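# Build a three-block arch spanning two desks with four arms

## Task

Use the three blocks to make an arch over the gap separating the two desks. Each of the two identical leaning blocks must stand upright on one of its ends (either end), resting flat on a desk, with one block on each desk, and the two must tilt toward one another. The third block, the keystone, must sit centred between them on their slanted upper ends, touching both so neither joint is open. All three blocks must lie along one line. Any number of the arms may be used.

## Robot and tools

Robots: four identical i2rt Big YAM arms named arm1, arm2, arm3, arm4. Each has six revolute joints, a two-finger gripper and a wrist camera. Two fixed room cameras, cam_low and cam_low_2, also watch the scene. Reach is roughly 1.0 m from the joint1 axis.

Frame: a single shared scene frame, origin on the floor, +z up, lengths in metres. Arm feet (base_link), each facing along its own +x: arm1 x=+0.378 y=+0.498 z=+0.793 quat_wxyz=(+0.377, +0.002, -0.002, -0.926); arm2 x=-0.376 y=+0.548 z=+0.723 quat_wxyz=(+0.917, -0.001, +0.006, -0.399); arm3 x=-0.379 y=-0.498 z=+0.790 quat_wxyz=(+0.930, +0.000, +0.000, +0.368); arm4 x=+0.378 y=-0.498 z=+0.808 quat_wxyz=(+0.368, +0.000, +0.000, +0.930). Desk surfaces below the arms are at z=+0.720. The reported hand point lies between the finger pads, about 1 cm short of the tips; fingers extend along the hand's +z and open along its y. Reported hand positions grow less accurate at long reach.

Tool move: keys arm1..arm4 plus cameras. Each arm key is optional and holds only that arm's command; an omitted arm receives nothing new but may keep pushing toward its previous target. Inside an arm's entry:
- joints: absolute targets by name. joint1_rad -2.879 to 2.879 (base yaw, positive counter-clockwise seen from above, 0 along the foot's facing); joint2_rad 0 to 3.141 (shoulder, 0 = upper arm back and near level, increasing lifts it forward); joint3_rad 0 to 3.019 (elbow, 0 = folded); joint4_rad -1.692 to 1.57 (hand pitch, positive tips fingers up); joint5_rad -1.57 to 1.57 (sideways swing, positive toward the arm's right); joint6_rad -2.094 to 2.094 (roll, positive clockwise viewed from behind the hand); gripper_m 0 to 0.093 (fingertip gap in metres). Radians for joints.
- target: one list of seven numbers per arm, [x, y, z, qw, qx, qy, qz], an absolute hand pose in the scene frame (metres, unit quaternion w first), same format as the printed hand line. The hand travels a straight line there from its current hand_target. When target is given, joints may contain only gripper_m.
- speed: top path speed in m/s, 0.002 to 0.5, default 0.25, valid only together with target; rotation is capped at twice that value in rad/s.
All motions in one call start at once; all hand paths finish together, paced by the slowest. Paths ignore obstacles and other arms. The controller clips each step to within 100 mm and 20 degrees of the measured hand, and the hand commonly lags, strays, overshoots speed near full stretch, and ends a centimetre or more away. Unknown keys make a call invalid; out-of-range values get it refused, and a refusal cancels the later move/wait/finished_scene calls in that reply.

cameras (in move and wait): list from arm1_cam_wrist, arm2_cam_wrist, arm3_cam_wrist, arm4_cam_wrist, cam_low, cam_low_2, all. Omitted, null or ["all"] gives every camera; [] gives none. The pictures line lists images in order.

Tool wait: seconds from 0 to 10; nothing is commanded, returns full state and images. zoom_image: camera name plus region [x0, y0, x1, y1] in pixels of that camera's latest image, top-left origin, at most 504 by 504. read_manual returns only licence text. finished_scene takes the current scene number; call it only once the arch stands unaided.

Reading results: the move line reports, per commanded arm, done or its worst status (e.g. time_out). Arms listed under as last shown were not commanded and show unchanged values. joint_status/hand_status words: off_target (stopped short, may still push); time_out (arm keeps nearby targets and keeps pushing; send a joint its reported position to relax it); not_followed, joint command not followed, pose unreachable (a self/inter-arm safety check or unreachable pose withheld the command; the gripper part still runs). on_its_own lists uncommanded activity, with held at meaning the target. Velocities print only when above noise; hand_target appears only while a motion is unfinished. Joint torques are in N m in joint order; readings 3 and 4 wrap at ±28.

Gripper: grasping a rigid part reads up to 0.005 m under its width; closed on nothing reads 0.000 to 0.002. Targeting about 0.005 m below the contact reading gives full force (about 50 to 64 N per pad). Release by commanding a gap clearly wider than the reading.

Hazards: do not press arms together hard or crash them (the safety check can be late and lets fingers, gripper housings and cameras meet). Do not knock blocks out of the work area, drop them, release them while moving, or slam them. Arms keep pushing after contact and can overheat: MOTOR HOT appears near 85 °C and at 100 °C the arm goes limp for 30 to 60 s, reporting limit_stop_at_motor_heat; resend targets afterward. Long holds, stretched poses and pushing into obstacles all heat motors. The scene keeps running while you think, and loose objects may occasionally be nudged.

Each tool is called after "Call:" in YAML: its name, and indented under it one key for each argument.

## Session

Call:
move:

Scene clock: 0.00 s.
Joint torques (N m): no reading
Motor temperatures (°C): arm1=[31 26 20 25 23 21 20] | arm2=[31 26 24 23 22 24 22] | arm3=[33 21 21 20 21 20 22] | arm4=[30 23 22 21 21 20 24]
Heat: arm1: hottest joint1_rad 31 °C; arm2: hottest joint1_rad 31 °C; arm3: hottest joint1_rad 33 °C; arm4: hottest joint1_rad 30 °C.
Joint velocities: within noise
arm1.joint_positions: joint1_rad=+0.252 joint2_rad=+0.565 joint3_rad=+1.417 joint4_rad=-1.312 joint5_rad=+0.231 joint6_rad=+0.335 gripper_m=+0.09396
arm1.joint_status: not commanded
arm1.hand: x=+0.2345 y=+0.3433 z=+1.3639 quat_wxyz=(-0.255, -0.816, -0.228, +0.467) (m; scene frame)
arm1.hand_target: x=+0.2363 y=+0.3466 z=+1.3781 quat_wxyz=(-0.264, -0.808, -0.223, +0.477) (m; scene frame)
arm1.hand_status: not commanded
arm2.joint_positions: joint1_rad=-0.344 joint2_rad=+0.538 joint3_rad=+1.349 joint4_rad=-1.179 joint5_rad=-0.039 joint6_rad=-0.043 gripper_m=+0.09396
arm2.joint_status: not commanded
arm2.hand: x=-0.2755 y=+0.3437 z=+1.2933 quat_wxyz=(-0.471, -0.427, -0.707, +0.309) (m; scene frame)
arm2.hand_target: x=-0.2769 y=+0.3471 z=+1.3042 quat_wxyz=(-0.479, -0.423, -0.701, +0.315) (m; scene frame)
arm2.hand_status: not commanded
arm3.joint_positions: joint1_rad=-0.129 joint2_rad=+0.637 joint3_rad=+1.421 joint4_rad=-1.483 joint5_rad=+0.288 joint6_rad=+0.023 gripper_m=+0.09396
arm3.joint_status: not commanded
arm3.hand: x=-0.1778 y=-0.4148 z=+1.3166 quat_wxyz=(-0.437, +0.208, -0.875, -0.010) (m; scene frame)
arm3.hand_target: x=-0.1791 y=-0.4158 z=+1.3282 quat_wxyz=(-0.449, +0.204, -0.870, -0.015) (m; scene frame)
arm3.hand_status: not commanded
arm4.joint_positions: joint1_rad=-0.487 joint2_rad=+0.635 joint3_rad=+1.435 joint4_rad=-1.145 joint5_rad=+0.142 joint6_rad=-0.011 gripper_m=+0.09396
arm4.joint_status: not commanded
arm4.hand: x=+0.3183 y=-0.2501 z=+1.4091 quat_wxyz=(-0.383, +0.644, -0.504, -0.431) (m; scene frame)
arm4.hand_target: x=+0.3197 y=-0.2542 z=+1.4229 quat_wxyz=(-0.390, +0.636, -0.499, -0.442) (m; scene frame)
arm4.hand_status: not commanded
pictures: arm1_cam_wrist, arm2_cam_wrist, arm3_cam_wrist, arm4_cam_wrist, cam_low, cam_low_2

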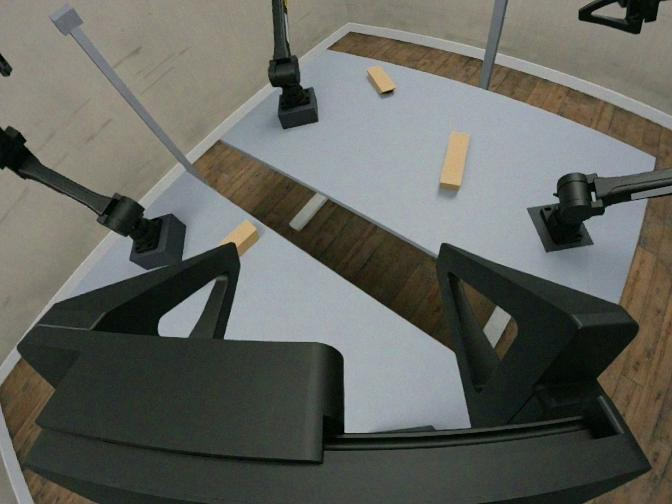

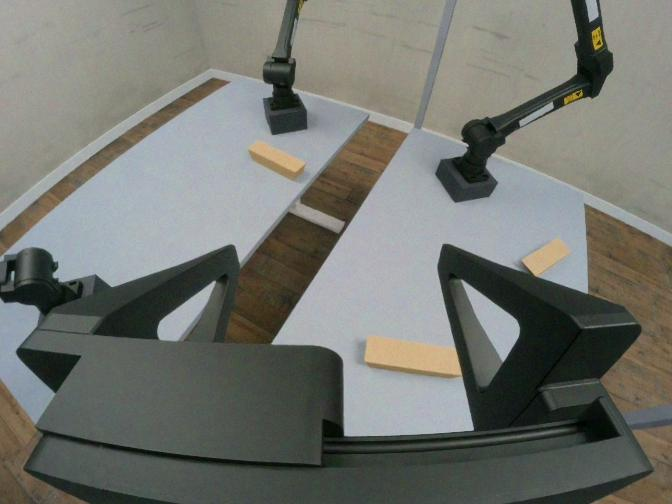

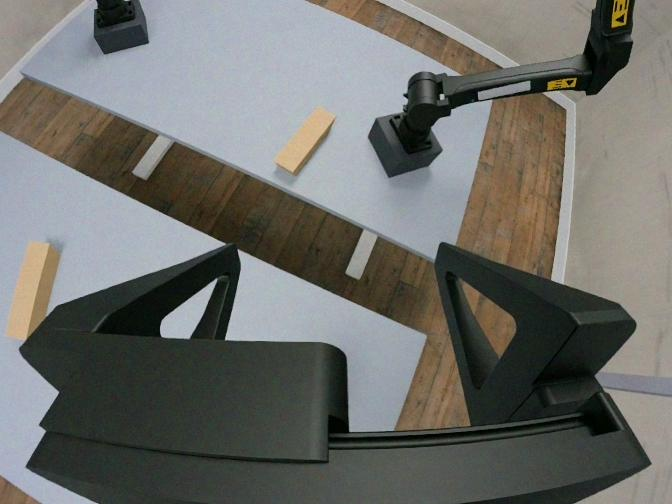

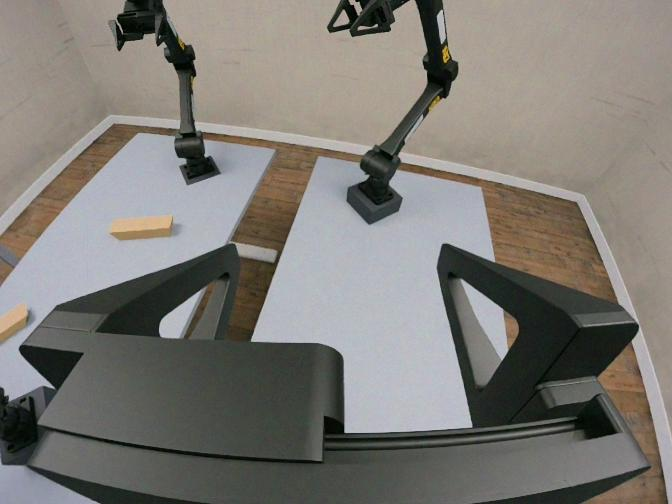

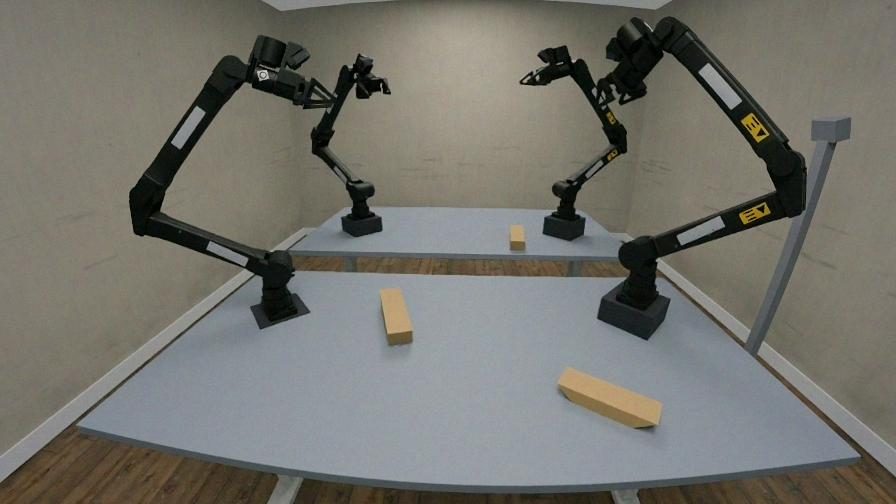

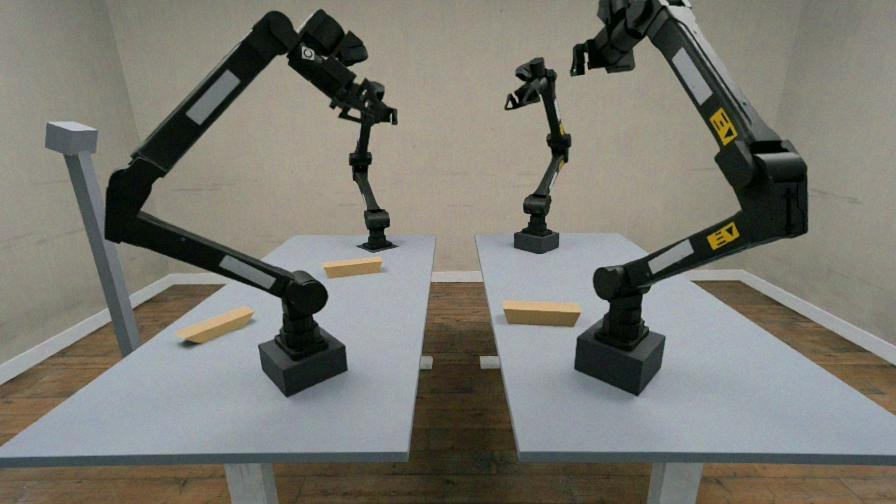

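Call:
zoom_image:
  camera: "cam_low_2"
  region: [150, 230, 450, 370]

Call:
zoom_image:
  camera: "cam_low_2"
  region: [450, 270, 650, 370]

Call:
zoom_image:
  camera: "cam_low"
  region: [340, 200, 700, 450]

Call:
zoom_image:
  camera: "arm2_cam_wrist"
  region: [220, 100, 620, 400]

Call:
zoom_image:
  camera: "arm3_cam_wrist"
  region: [220, 70, 420, 220]

Scaled by 1.680 from the camera's 896x504 image, which has a finer 1280x720 frame.

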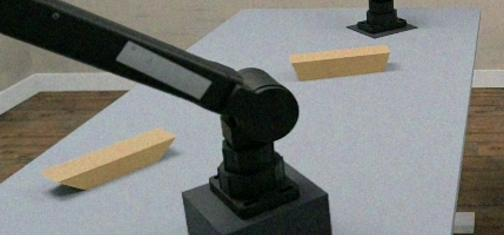

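Scaled by 2.520 from the camera's 896x504 image, which has a finer 1280x720 frame.

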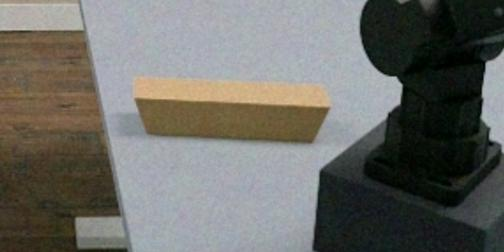

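Scaled by 1.400 from the camera's 896x504 image, which has a finer 1280x720 frame.

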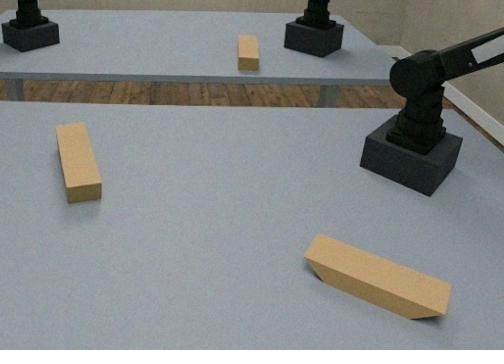

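Scaled by 1.260 from the camera's 672x504 image, which has a finer 960x720 frame.

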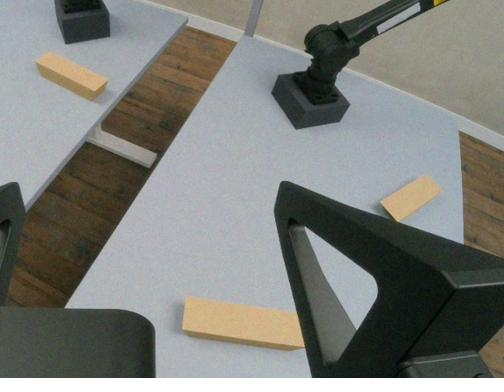

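Scaled by 2.520 from the camera's 672x504 image, which has a finer 960x720 frame.

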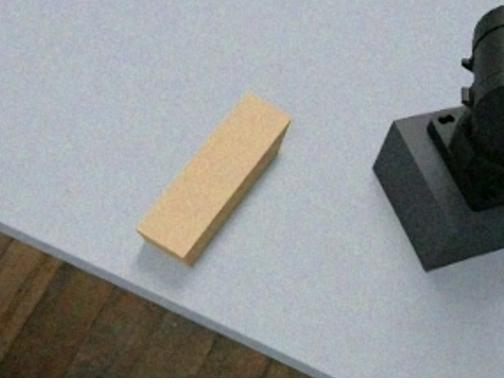

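Call:
move:
  arm2: {"target":[-0.36,0.17,1.05,0,0.7071,0.7071,0]}
  arm4: {"target":[0.27,-0.30,1.08,0,0.995,0.1,0]}
  arm3: {"target":[-0.60,-0.32,1.05,0,0.5,-0.866,0]}

Scene clock: 23.63 s.
Joint torques (N m): arm1=[-0.03 2.26 11.93 1.52 0.05 -0.08] | arm2=[-2.2 -7.53 14.24 -0.31 0.08 0.08] | arm3=[2.02 -4.01 11.29 -0.03 -0.05 0.11] | arm4=[2.73 -4.66 9.37 -0.17 0 -0.17]
Motor temperatures (°C): arm1=[31 26 22 25 23 21 20] | arm2=[30 26 29 23 22 24 22] | arm3=[33 21 25 20 21 20 22] | arm4=[30 23 27 21 21 20 24]
move: arm2 off_target; arm3 off_target; arm4 off_target
arm1: as last shown
arm2.joint_positions: joint1_rad=-0.710 joint2_rad=+1.303 joint3_rad=+1.408 joint4_rad=-1.680 joint5_rad=-0.018 joint6_rad=+0.010 gripper_m=+0.09396
arm2.hand: x=-0.3553 y=+0.1819 z=+1.0303 quat_wxyz=(+0.000, -0.696, -0.718, -0.005) (m; scene frame)
arm2.hand_target: x=-0.3597 y=+0.1716 z=+1.0505 quat_wxyz=(-0.014, -0.705, -0.709, +0.011) (m; scene frame)
arm2.hand_status: off_target (0.023 m and 1.8 deg from the pose sent, 0.311 m and 73.3 deg at the start; a joint's target at an end of its range on 29 of 136 steps)
arm3.joint_positions: joint1_rad=+1.702 joint2_rad=+1.070 joint3_rad=+1.066 joint4_rad=-1.615 joint5_rad=+0.006 joint6_rad=+1.431 gripper_m=+0.09397
arm3.hand: x=-0.5860 y=-0.3261 z=+1.0387 quat_wxyz=(-0.011, +0.490, -0.872, +0.021) (m; scene frame)
arm3.hand_target: x=-0.5983 y=-0.3218 z=+1.0511 quat_wxyz=(-0.002, +0.499, -0.867, +0.003) (m; scene frame)
arm3.hand_status: off_target (0.019 m and 3.0 deg from the pose sent, 0.508 m and 61.0 deg at the start; pose on its path clipped on 53 of 136 steps; a joint's target at an end of its range on 92 of 136 steps)
arm4.joint_positions: joint1_rad=-0.333 joint2_rad=+0.910 joint3_rad=+1.033 joint4_rad=-1.680 joint5_rad=+0.000 joint6_rad=-1.252 gripper_m=+0.09397
arm4.hand: x=+0.2729 y=-0.2982 z=+1.0804 quat_wxyz=(-0.006, +0.997, +0.083, -0.002) (m; scene frame)
arm4.hand_target: x=+0.2716 y=-0.3001 z=+1.0812 quat_wxyz=(-0.001, +0.995, +0.096, +0.001) (m; scene frame)
arm4.hand_status: off_target (0.003 m and 2.1 deg from the pose sent, 0.336 m and 107.7 deg at the start)
pictures: arm1_cam_wrist, arm2_cam_wrist, arm3_cam_wrist, arm4_cam_wrist, cam_low, cam_low_2
camera_calibration:
arm2_cam_wrist: T_world_to_cam=[[-0.999595, -0.00603057, 0.0278213, -0.385179], [0.0100049, 0.840536, 0.541663, -0.696311], [-0.0266513, 0.541721, -0.840136, 0.875852], [0, 0, 0, 1]]
arm3_cam_wrist: T_world_to_cam=[[0.849568, -0.524387, 0.0570238, 0.267375], [-0.452869, -0.669698, 0.588569, -1.09195], [-0.270449, -0.525854, -0.806433, 0.631016], [0, 0, 0, 1]]
arm4_cam_wrist: T_world_to_cam=[[-0.171462, 0.984957, 0.0214712, 0.317015], [0.798516, 0.126175, 0.588601, -0.812347], [0.577038, 0.118068, -0.808138, 0.876148], [0, 0, 0, 1]]

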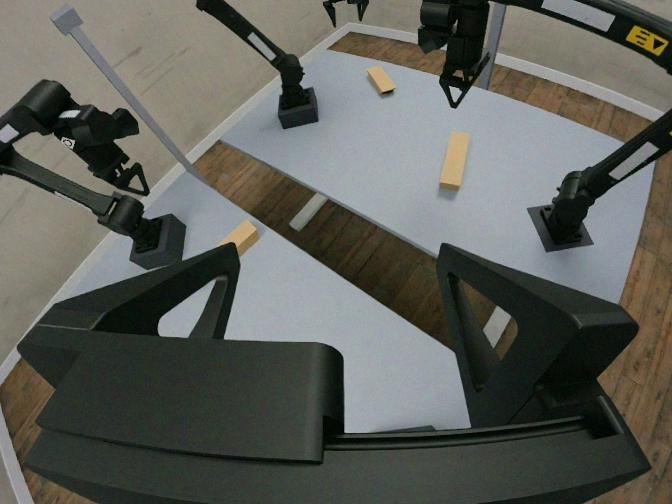

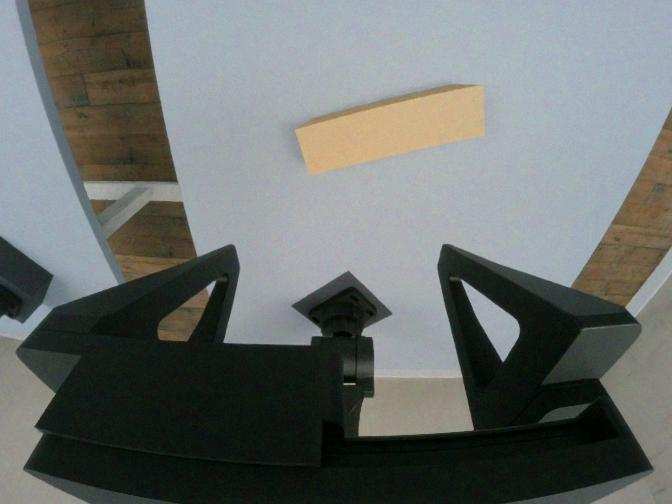

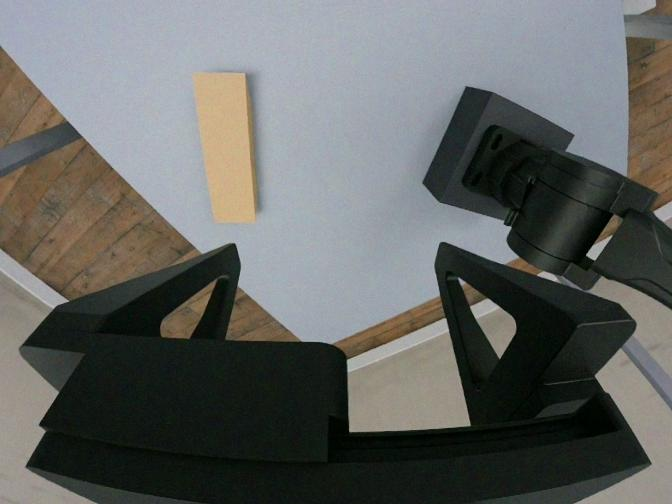

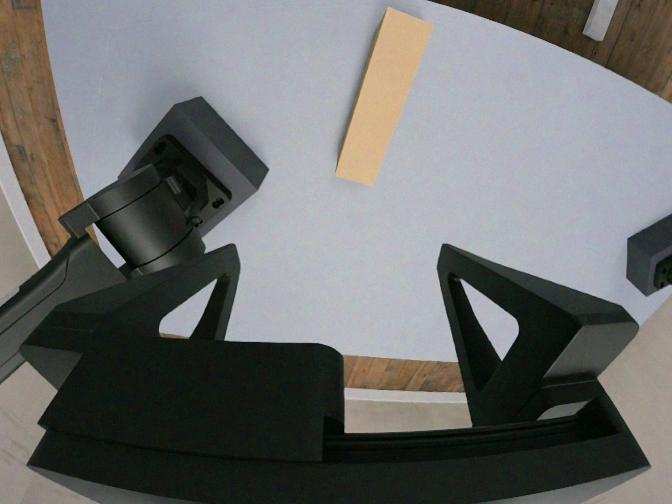

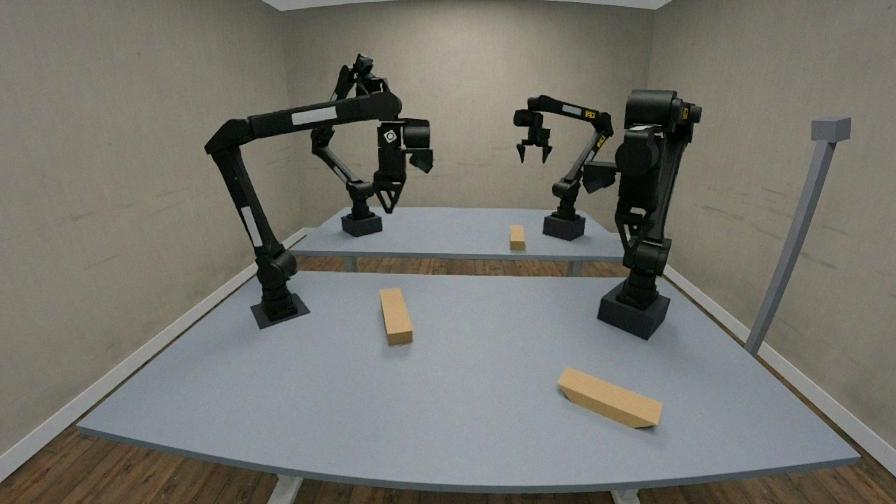

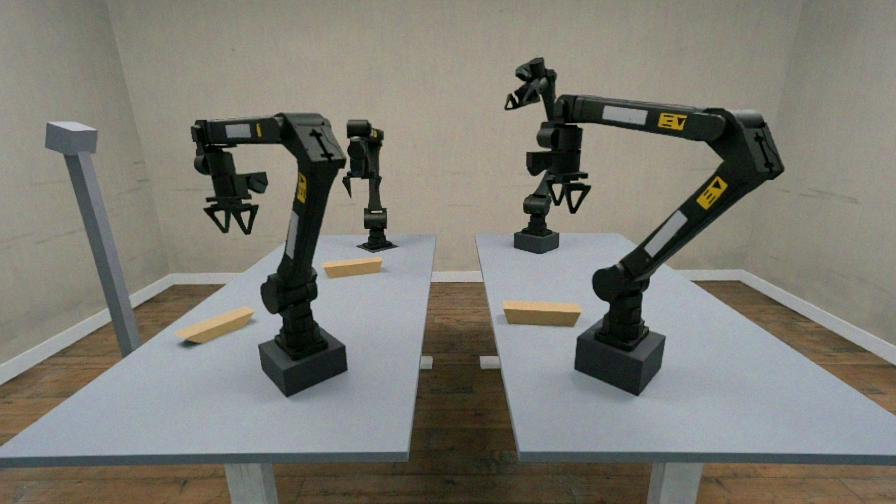

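Call:
zoom_image:
  camera: "arm2_cam_wrist"
  region: [280, 60, 500, 200]

Call:
zoom_image:
  camera: "arm3_cam_wrist"
  region: [150, 50, 310, 250]

Call:
zoom_image:
  camera: "arm4_cam_wrist"
  region: [310, 0, 470, 200]

Scaled by 2.291 from the camera's 672x504 image, which has a finer 960x720 frame.

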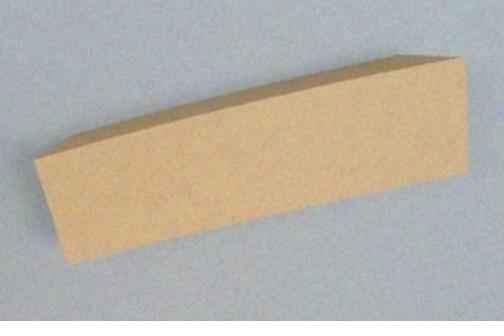

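Scaled by 2.520 from the camera's 672x504 image, which has a finer 960x720 frame.

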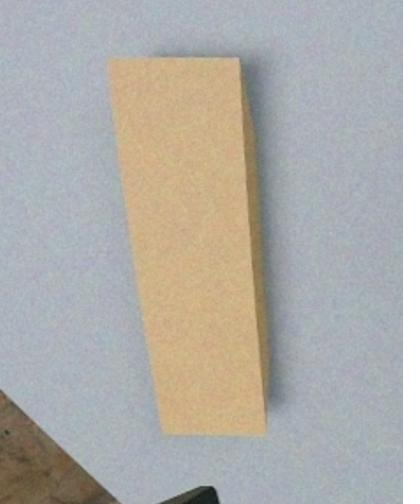

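Scaled by 2.520 from the camera's 672x504 image, which has a finer 960x720 frame.

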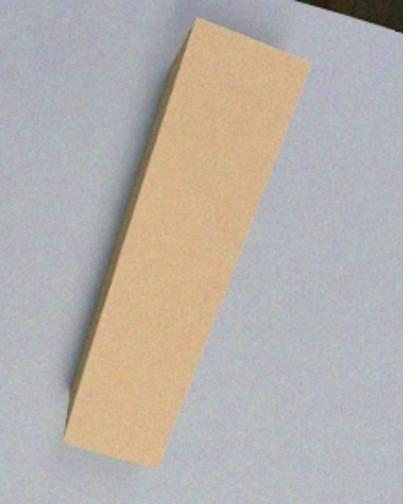

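Call:
zoom_image:
  camera: "cam_low_2"
  region: [490, 280, 600, 345]

Call:
zoom_image:
  camera: "cam_low_2"
  region: [310, 240, 400, 295]

Call:
zoom_image:
  camera: "cam_low_2"
  region: [165, 290, 275, 355]

Call:
zoom_image:
  camera: "cam_low"
  region: [540, 350, 680, 440]

Scaled by 4.582 from the camera's 896x504 image, which has a finer 1280x720 frame.

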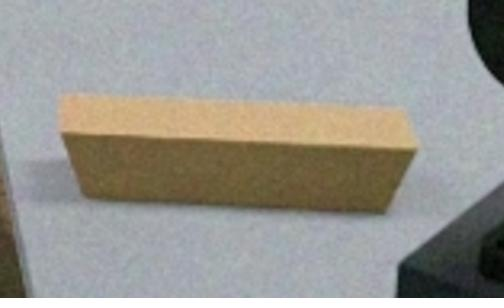

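Scaled by 5.600 from the camera's 896x504 image, which has a finer 1280x720 frame.

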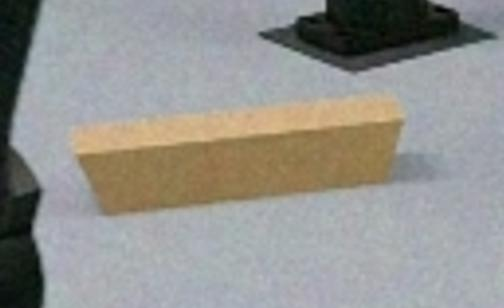

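Scaled by 4.582 from the camera's 896x504 image, which has a finer 1280x720 frame.

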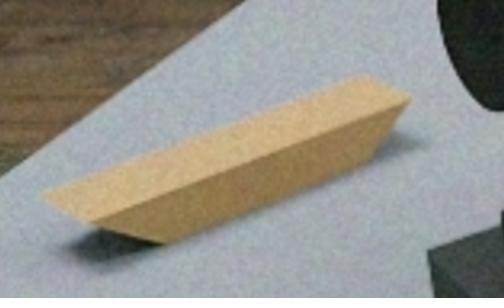

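Scaled by 3.600 from the camera's 896x504 image, which has a finer 1280x720 frame.

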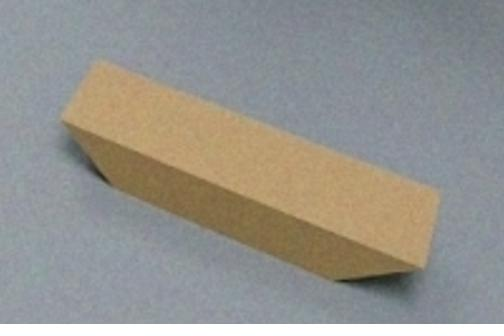

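Call:
move:
  arm2: {"target":[-0.4305,0.163,0.86,-0.2984,-0.1179,0.9463,-0.0372]}
  arm4: {"target":[0.240,-0.240,0.86,-0.017,-0.9522,0.0541,-0.3002]}
  arm3: {"target":[-0.7135,-0.285,0.86,0,-0.4501,0.893,0]}

Scene clock: 49.17 s.
Joint torques (N m): arm1=[0.09 2.32 11.96 1.52 0.04 -0.08] | arm2=[-0.67 -9.17 7.95 0.51 0.33 -0.19] | arm3=[2.02 -9.41 6.97 -0.03 -0.05 0.33] | arm4=[2.73 -10.93 8.35 -0.17 0.31 0.15]
move: arm2 done; arm3 done; arm4 off_target
arm1: as last shown
arm2.joint_positions: joint1_rad=-0.652 joint2_rad=+1.373 joint3_rad=+0.933 joint4_rad=-1.045 joint5_rad=+0.586 joint6_rad=-1.718 gripper_m=+0.09397
arm2.hand: x=-0.4326 y=+0.1621 z=+0.8590 quat_wxyz=(+0.295, +0.106, -0.949, +0.032) (m; scene frame)
arm2.hand_target: x=-0.4296 y=+0.1631 z=+0.8596 quat_wxyz=(+0.296, +0.115, -0.948, +0.037) (m; scene frame)
arm2.hand_status: done (0.002 m and 1.6 deg from the pose sent, 0.187 m and 106.7 deg at the start)
arm3.joint_positions: joint1_rad=+1.810 joint2_rad=+1.513 joint3_rad=+0.979 joint4_rad=-1.039 joint5_rad=+0.006 joint6_rad=+1.627 gripper_m=+0.09397
arm3.hand: x=-0.7092 y=-0.2802 z=+0.8632 quat_wxyz=(-0.002, +0.451, -0.893, -0.001) (m; scene frame)
arm3.hand_target: x=-0.7134 y=-0.2846 z=+0.8600 quat_wxyz=(-0.001, +0.450, -0.893, -0.001) (m; scene frame)
arm3.hand_status: done (0.007 m and 0.3 deg from the pose sent, 0.223 m and 5.8 deg at the start)
arm4.joint_positions: joint1_rad=-0.108 joint2_rad=+1.588 joint3_rad=+0.862 joint4_rad=-1.344 joint5_rad=+0.387 joint6_rad=-0.662 gripper_m=+0.09397
arm4.hand: x=+0.2511 y=-0.2505 z=+0.8577 quat_wxyz=(+0.033, +0.951, -0.047, +0.304) (m; scene frame)
arm4.hand_target: x=+0.2379 y=-0.2395 z=+0.8597 quat_wxyz=(+0.016, +0.954, -0.052, +0.294) (m; scene frame)
arm4.hand_status: off_target (0.015 m and 2.0 deg from the pose sent, 0.230 m and 38.7 deg at the start)
pictures: arm1_cam_wrist, arm2_cam_wrist, arm3_cam_wrist, arm4_cam_wrist, cam_low, cam_low_2
camera_calibration:
arm2_cam_wrist: T_world_to_cam=[[0.218899, -0.974926, 0.0400342, 0.215911], [-0.390683, -0.0499752, 0.919168, -0.939375], [-0.894119, -0.216846, -0.391827, 0.103209], [0, 0, 0, 1]]
arm3_cam_wrist: T_world_to_cam=[[0.800855, -0.59877, 0.0102767, 0.391073], [-0.490752, -0.646353, 0.584287, -1.0303], [-0.343211, -0.472972, -0.811482, 0.447826], [0, 0, 0, 1]]
arm4_cam_wrist: T_world_to_cam=[[0.0999437, 0.994533, -0.0302527, 0.249735], [0.312519, -0.00251073, 0.949908, -0.890014], [0.944639, -0.104392, -0.311061, 0.128782], [0, 0, 0, 1]]

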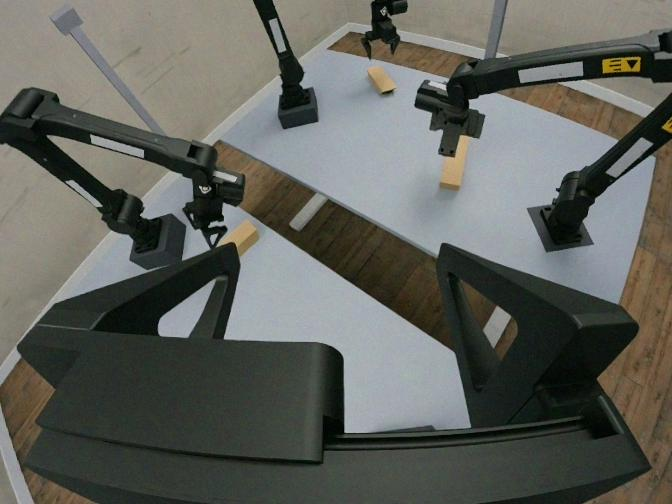

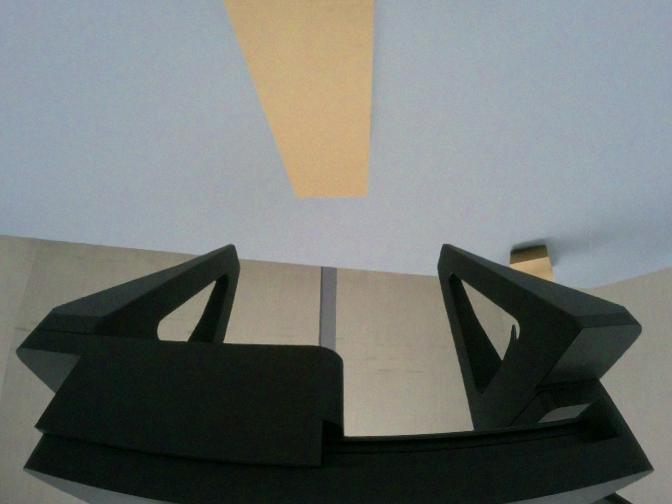

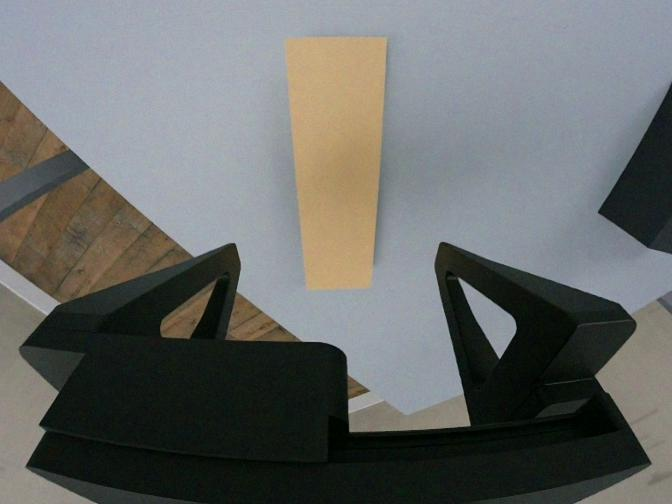

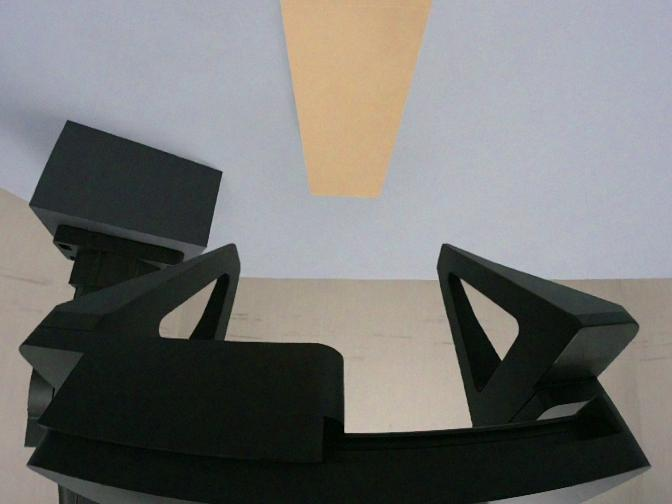

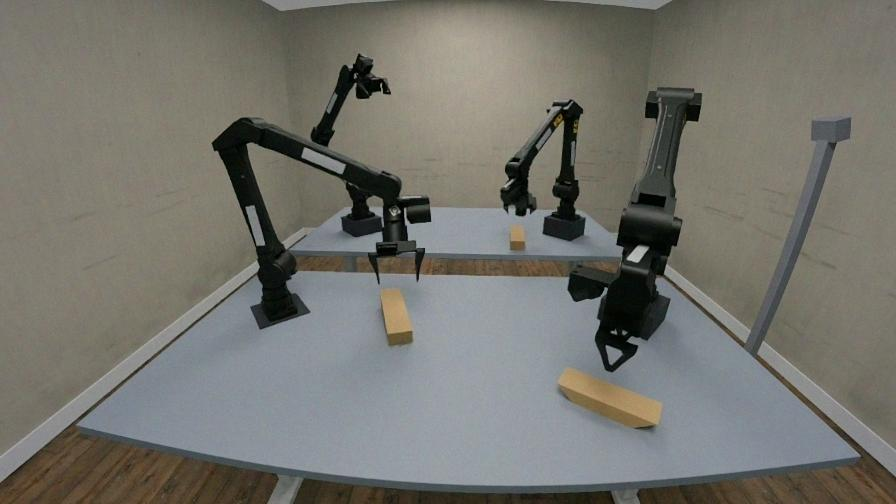

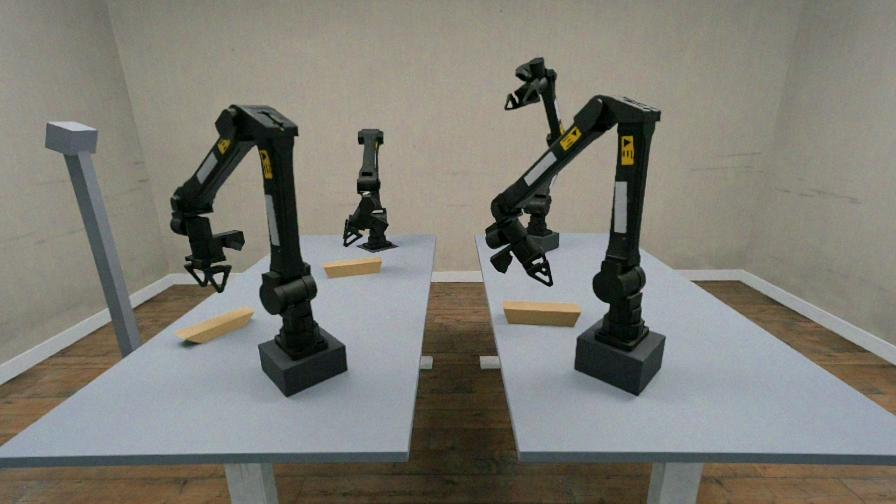

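Call:
move:
  arm2: {"target":[-0.4295,0.164,0.745,-0.2984,-0.1179,0.9463,-0.0372],"speed":0.12}
  arm4: {"target":[0.229,-0.232,0.75,-0.017,-0.9522,0.0541,-0.3002],"speed":0.12}
  arm3: {"target":[-0.72,-0.294,0.737,0,-0.4501,0.893,0],"speed":0.12}

Scene clock: 54.83 s.
Joint torques (N m): arm1=[0.15 2.37 11.93 1.5 0.05 -0.09] | arm2=[0.15 -8.18 6.49 0.65 0.39 -0.12] | arm3=[1.96 -10.7 4.88 -0.12 -0.09 0.3] | arm4=[2.73 -12.81 4.83 -0.13 0.32 0.15]
move: arm2 done; arm3 done; arm4 done
arm1: as last shown
arm2.joint_positions: joint1_rad=-0.650 joint2_rad=+1.550 joint3_rad=+0.776 joint4_rad=-0.694 joint5_rad=+0.591 joint6_rad=-1.731 gripper_m=+0.09397
arm2.hand: x=-0.4338 y=+0.1629 z=+0.7512 quat_wxyz=(+0.297, +0.110, -0.948, +0.039) (m; scene frame)
arm2.hand_target: x=-0.4297 y=+0.1642 z=+0.7450 quat_wxyz=(+0.299, +0.121, -0.946, +0.036) (m; scene frame)
arm2.hand_status: done (0.008 m and 1.0 deg from the pose sent, 0.114 m and 1.6 deg at the start)
arm3.joint_positions: joint1_rad=+1.837 joint2_rad=+1.752 joint3_rad=+0.867 joint4_rad=-0.688 joint5_rad=+0.003 joint6_rad=+1.655 gripper_m=+0.09397
arm3.hand: x=-0.7174 y=-0.2886 z=+0.7400 quat_wxyz=(-0.001, +0.451, -0.893, +0.000) (m; scene frame)
arm3.hand_target: x=-0.7198 y=-0.2942 z=+0.7370 quat_wxyz=(+0.000, +0.450, -0.893, +0.000) (m; scene frame)
arm3.hand_status: done (0.007 m and 0.2 deg from the pose sent, 0.127 m and 0.3 deg at the start)
arm4.joint_positions: joint1_rad=-0.101 joint2_rad=+1.866 joint3_rad=+0.862 joint4_rad=-1.059 joint5_rad=+0.389 joint6_rad=-0.648 gripper_m=+0.09397
arm4.hand: x=+0.2353 y=-0.2349 z=+0.7534 quat_wxyz=(+0.026, +0.951, -0.051, +0.303) (m; scene frame)
arm4.hand_target: x=+0.2291 y=-0.2322 z=+0.7501 quat_wxyz=(+0.018, +0.952, -0.054, +0.300) (m; scene frame)
arm4.hand_status: done (0.008 m and 1.2 deg from the pose sent, 0.112 m and 2.0 deg at the start)
pictures: arm1_cam_wrist, arm2_cam_wrist, arm3_cam_wrist, arm4_cam_wrist, cam_low, cam_low_2
camera_calibration:
arm2_cam_wrist: T_world_to_cam=[[0.230563, -0.971744, 0.0505457, 0.217848], [-0.386136, -0.0436901, 0.921406, -0.841425], [-0.893163, -0.23196, -0.385299, 0.0580155], [0, 0, 0, 1]]
arm3_cam_wrist: T_world_to_cam=[[0.800781, -0.59886, 0.0108331, 0.393333], [-0.490064, -0.644688, 0.586698, -0.968554], [-0.344366, -0.475125, -0.809733, 0.338309], [0, 0, 0, 1]]
arm4_cam_wrist: T_world_to_cam=[[0.103504, 0.994495, -0.0163114, 0.221279], [0.314878, -0.0172067, 0.948976, -0.789261], [0.943472, -0.103359, -0.314925, 0.116246], [0, 0, 0, 1]]

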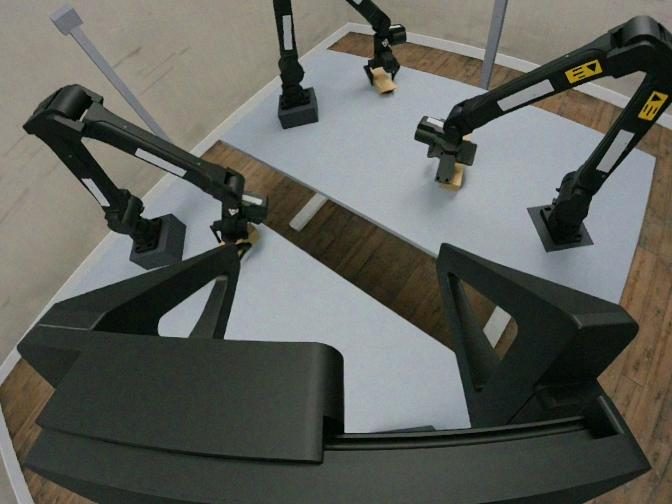

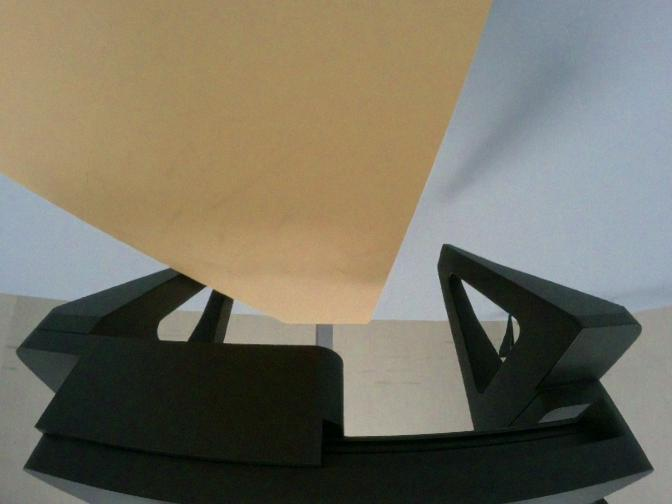

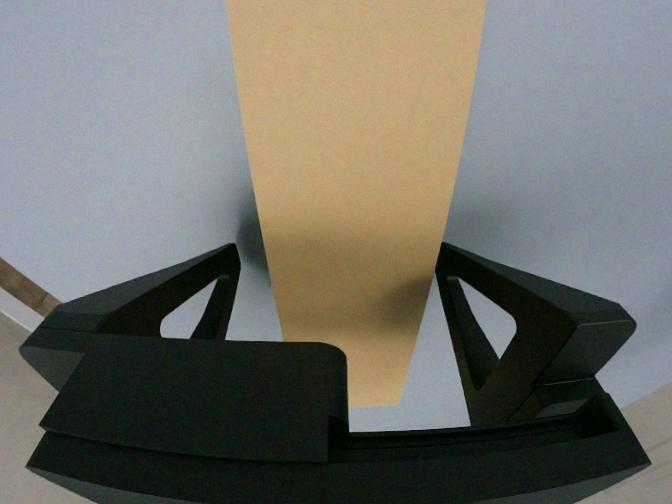

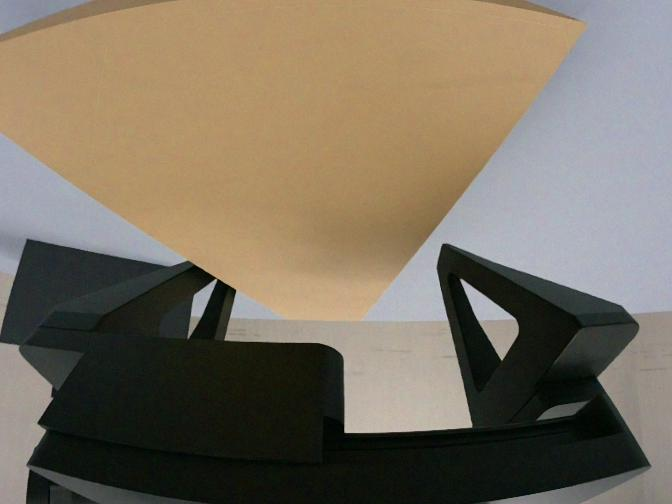

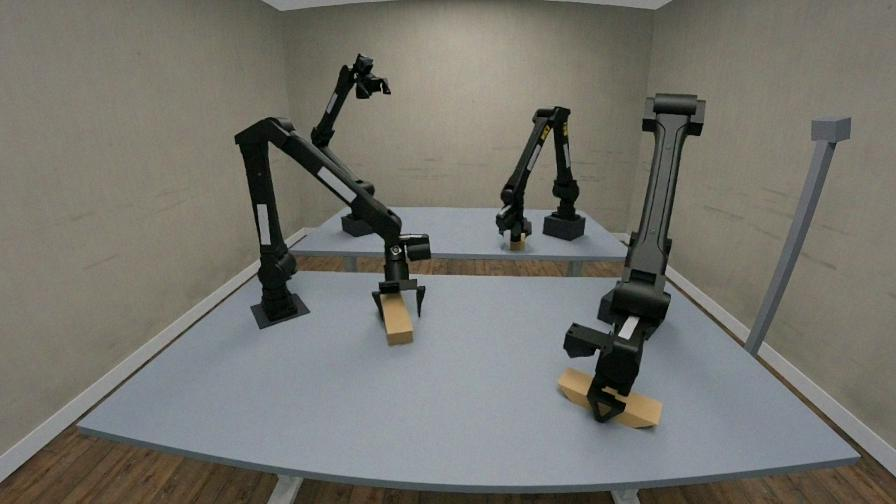

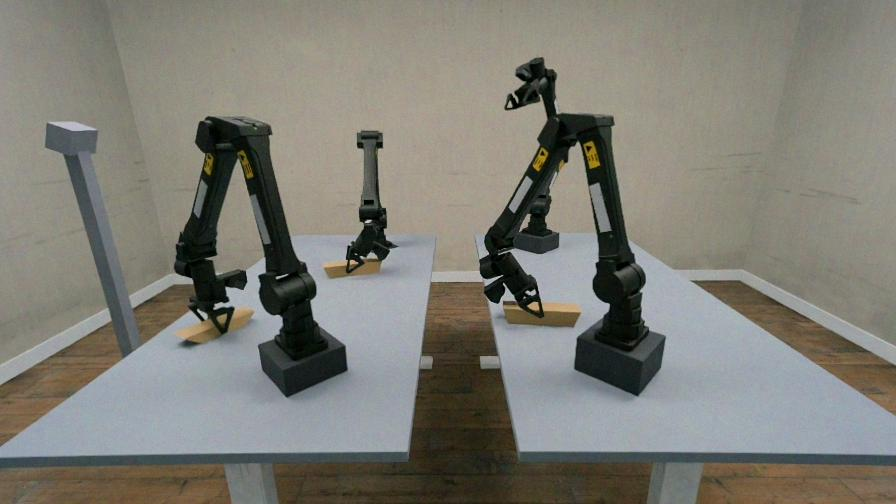

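Call:
zoom_image:
  camera: "cam_low_2"
  region: [310, 210, 410, 290]

Call:
zoom_image:
  camera: "cam_low_2"
  region: [480, 240, 600, 340]

Call:
zoom_image:
  camera: "cam_low"
  region: [350, 230, 450, 355]

Call:
zoom_image:
  camera: "cam_low"
  region: [490, 180, 590, 260]

Call:
zoom_image:
  camera: "arm1_cam_wrist"
  region: [400, 100, 500, 200]

Scaled by 5.040 from the camera's 896x504 image, which has a finer 1280x720 frame.

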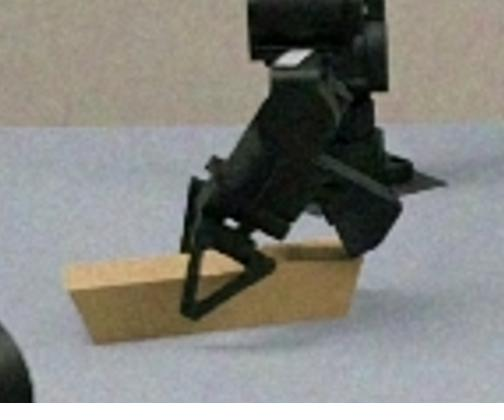

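Scaled by 4.200 from the camera's 896x504 image, which has a finer 1280x720 frame.

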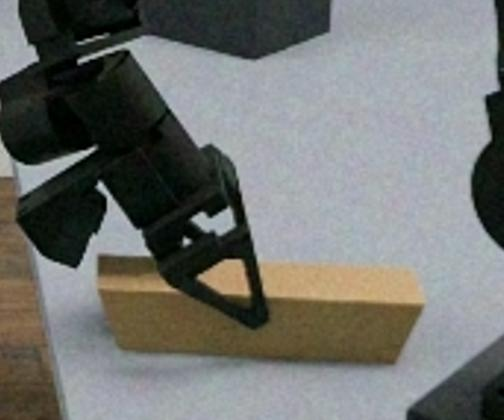

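Scaled by 4.032 from the camera's 896x504 image, which has a finer 1280x720 frame.

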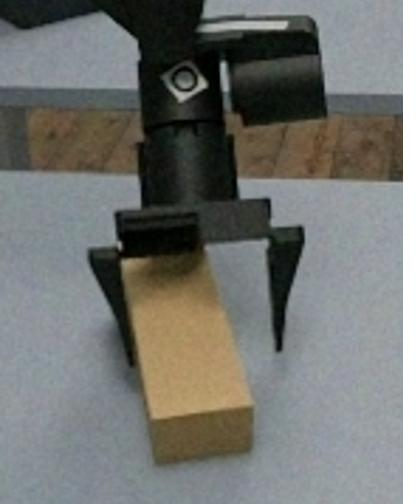

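Scaled by 5.040 from the camera's 896x504 image, which has a finer 1280x720 frame.

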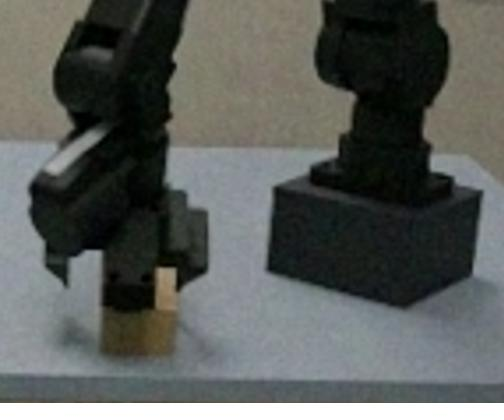

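Scaled by 5.040 from the camera's 672x504 image, which has a finer 960x720 frame.

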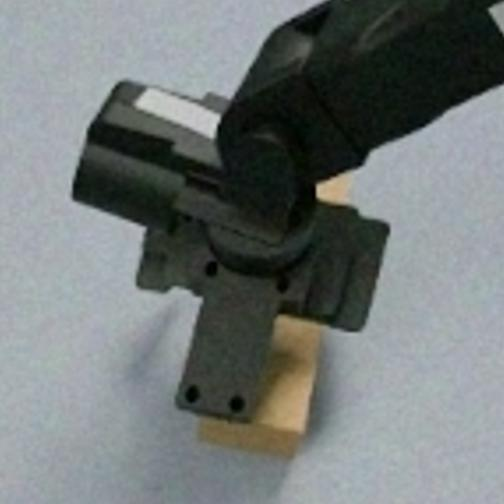

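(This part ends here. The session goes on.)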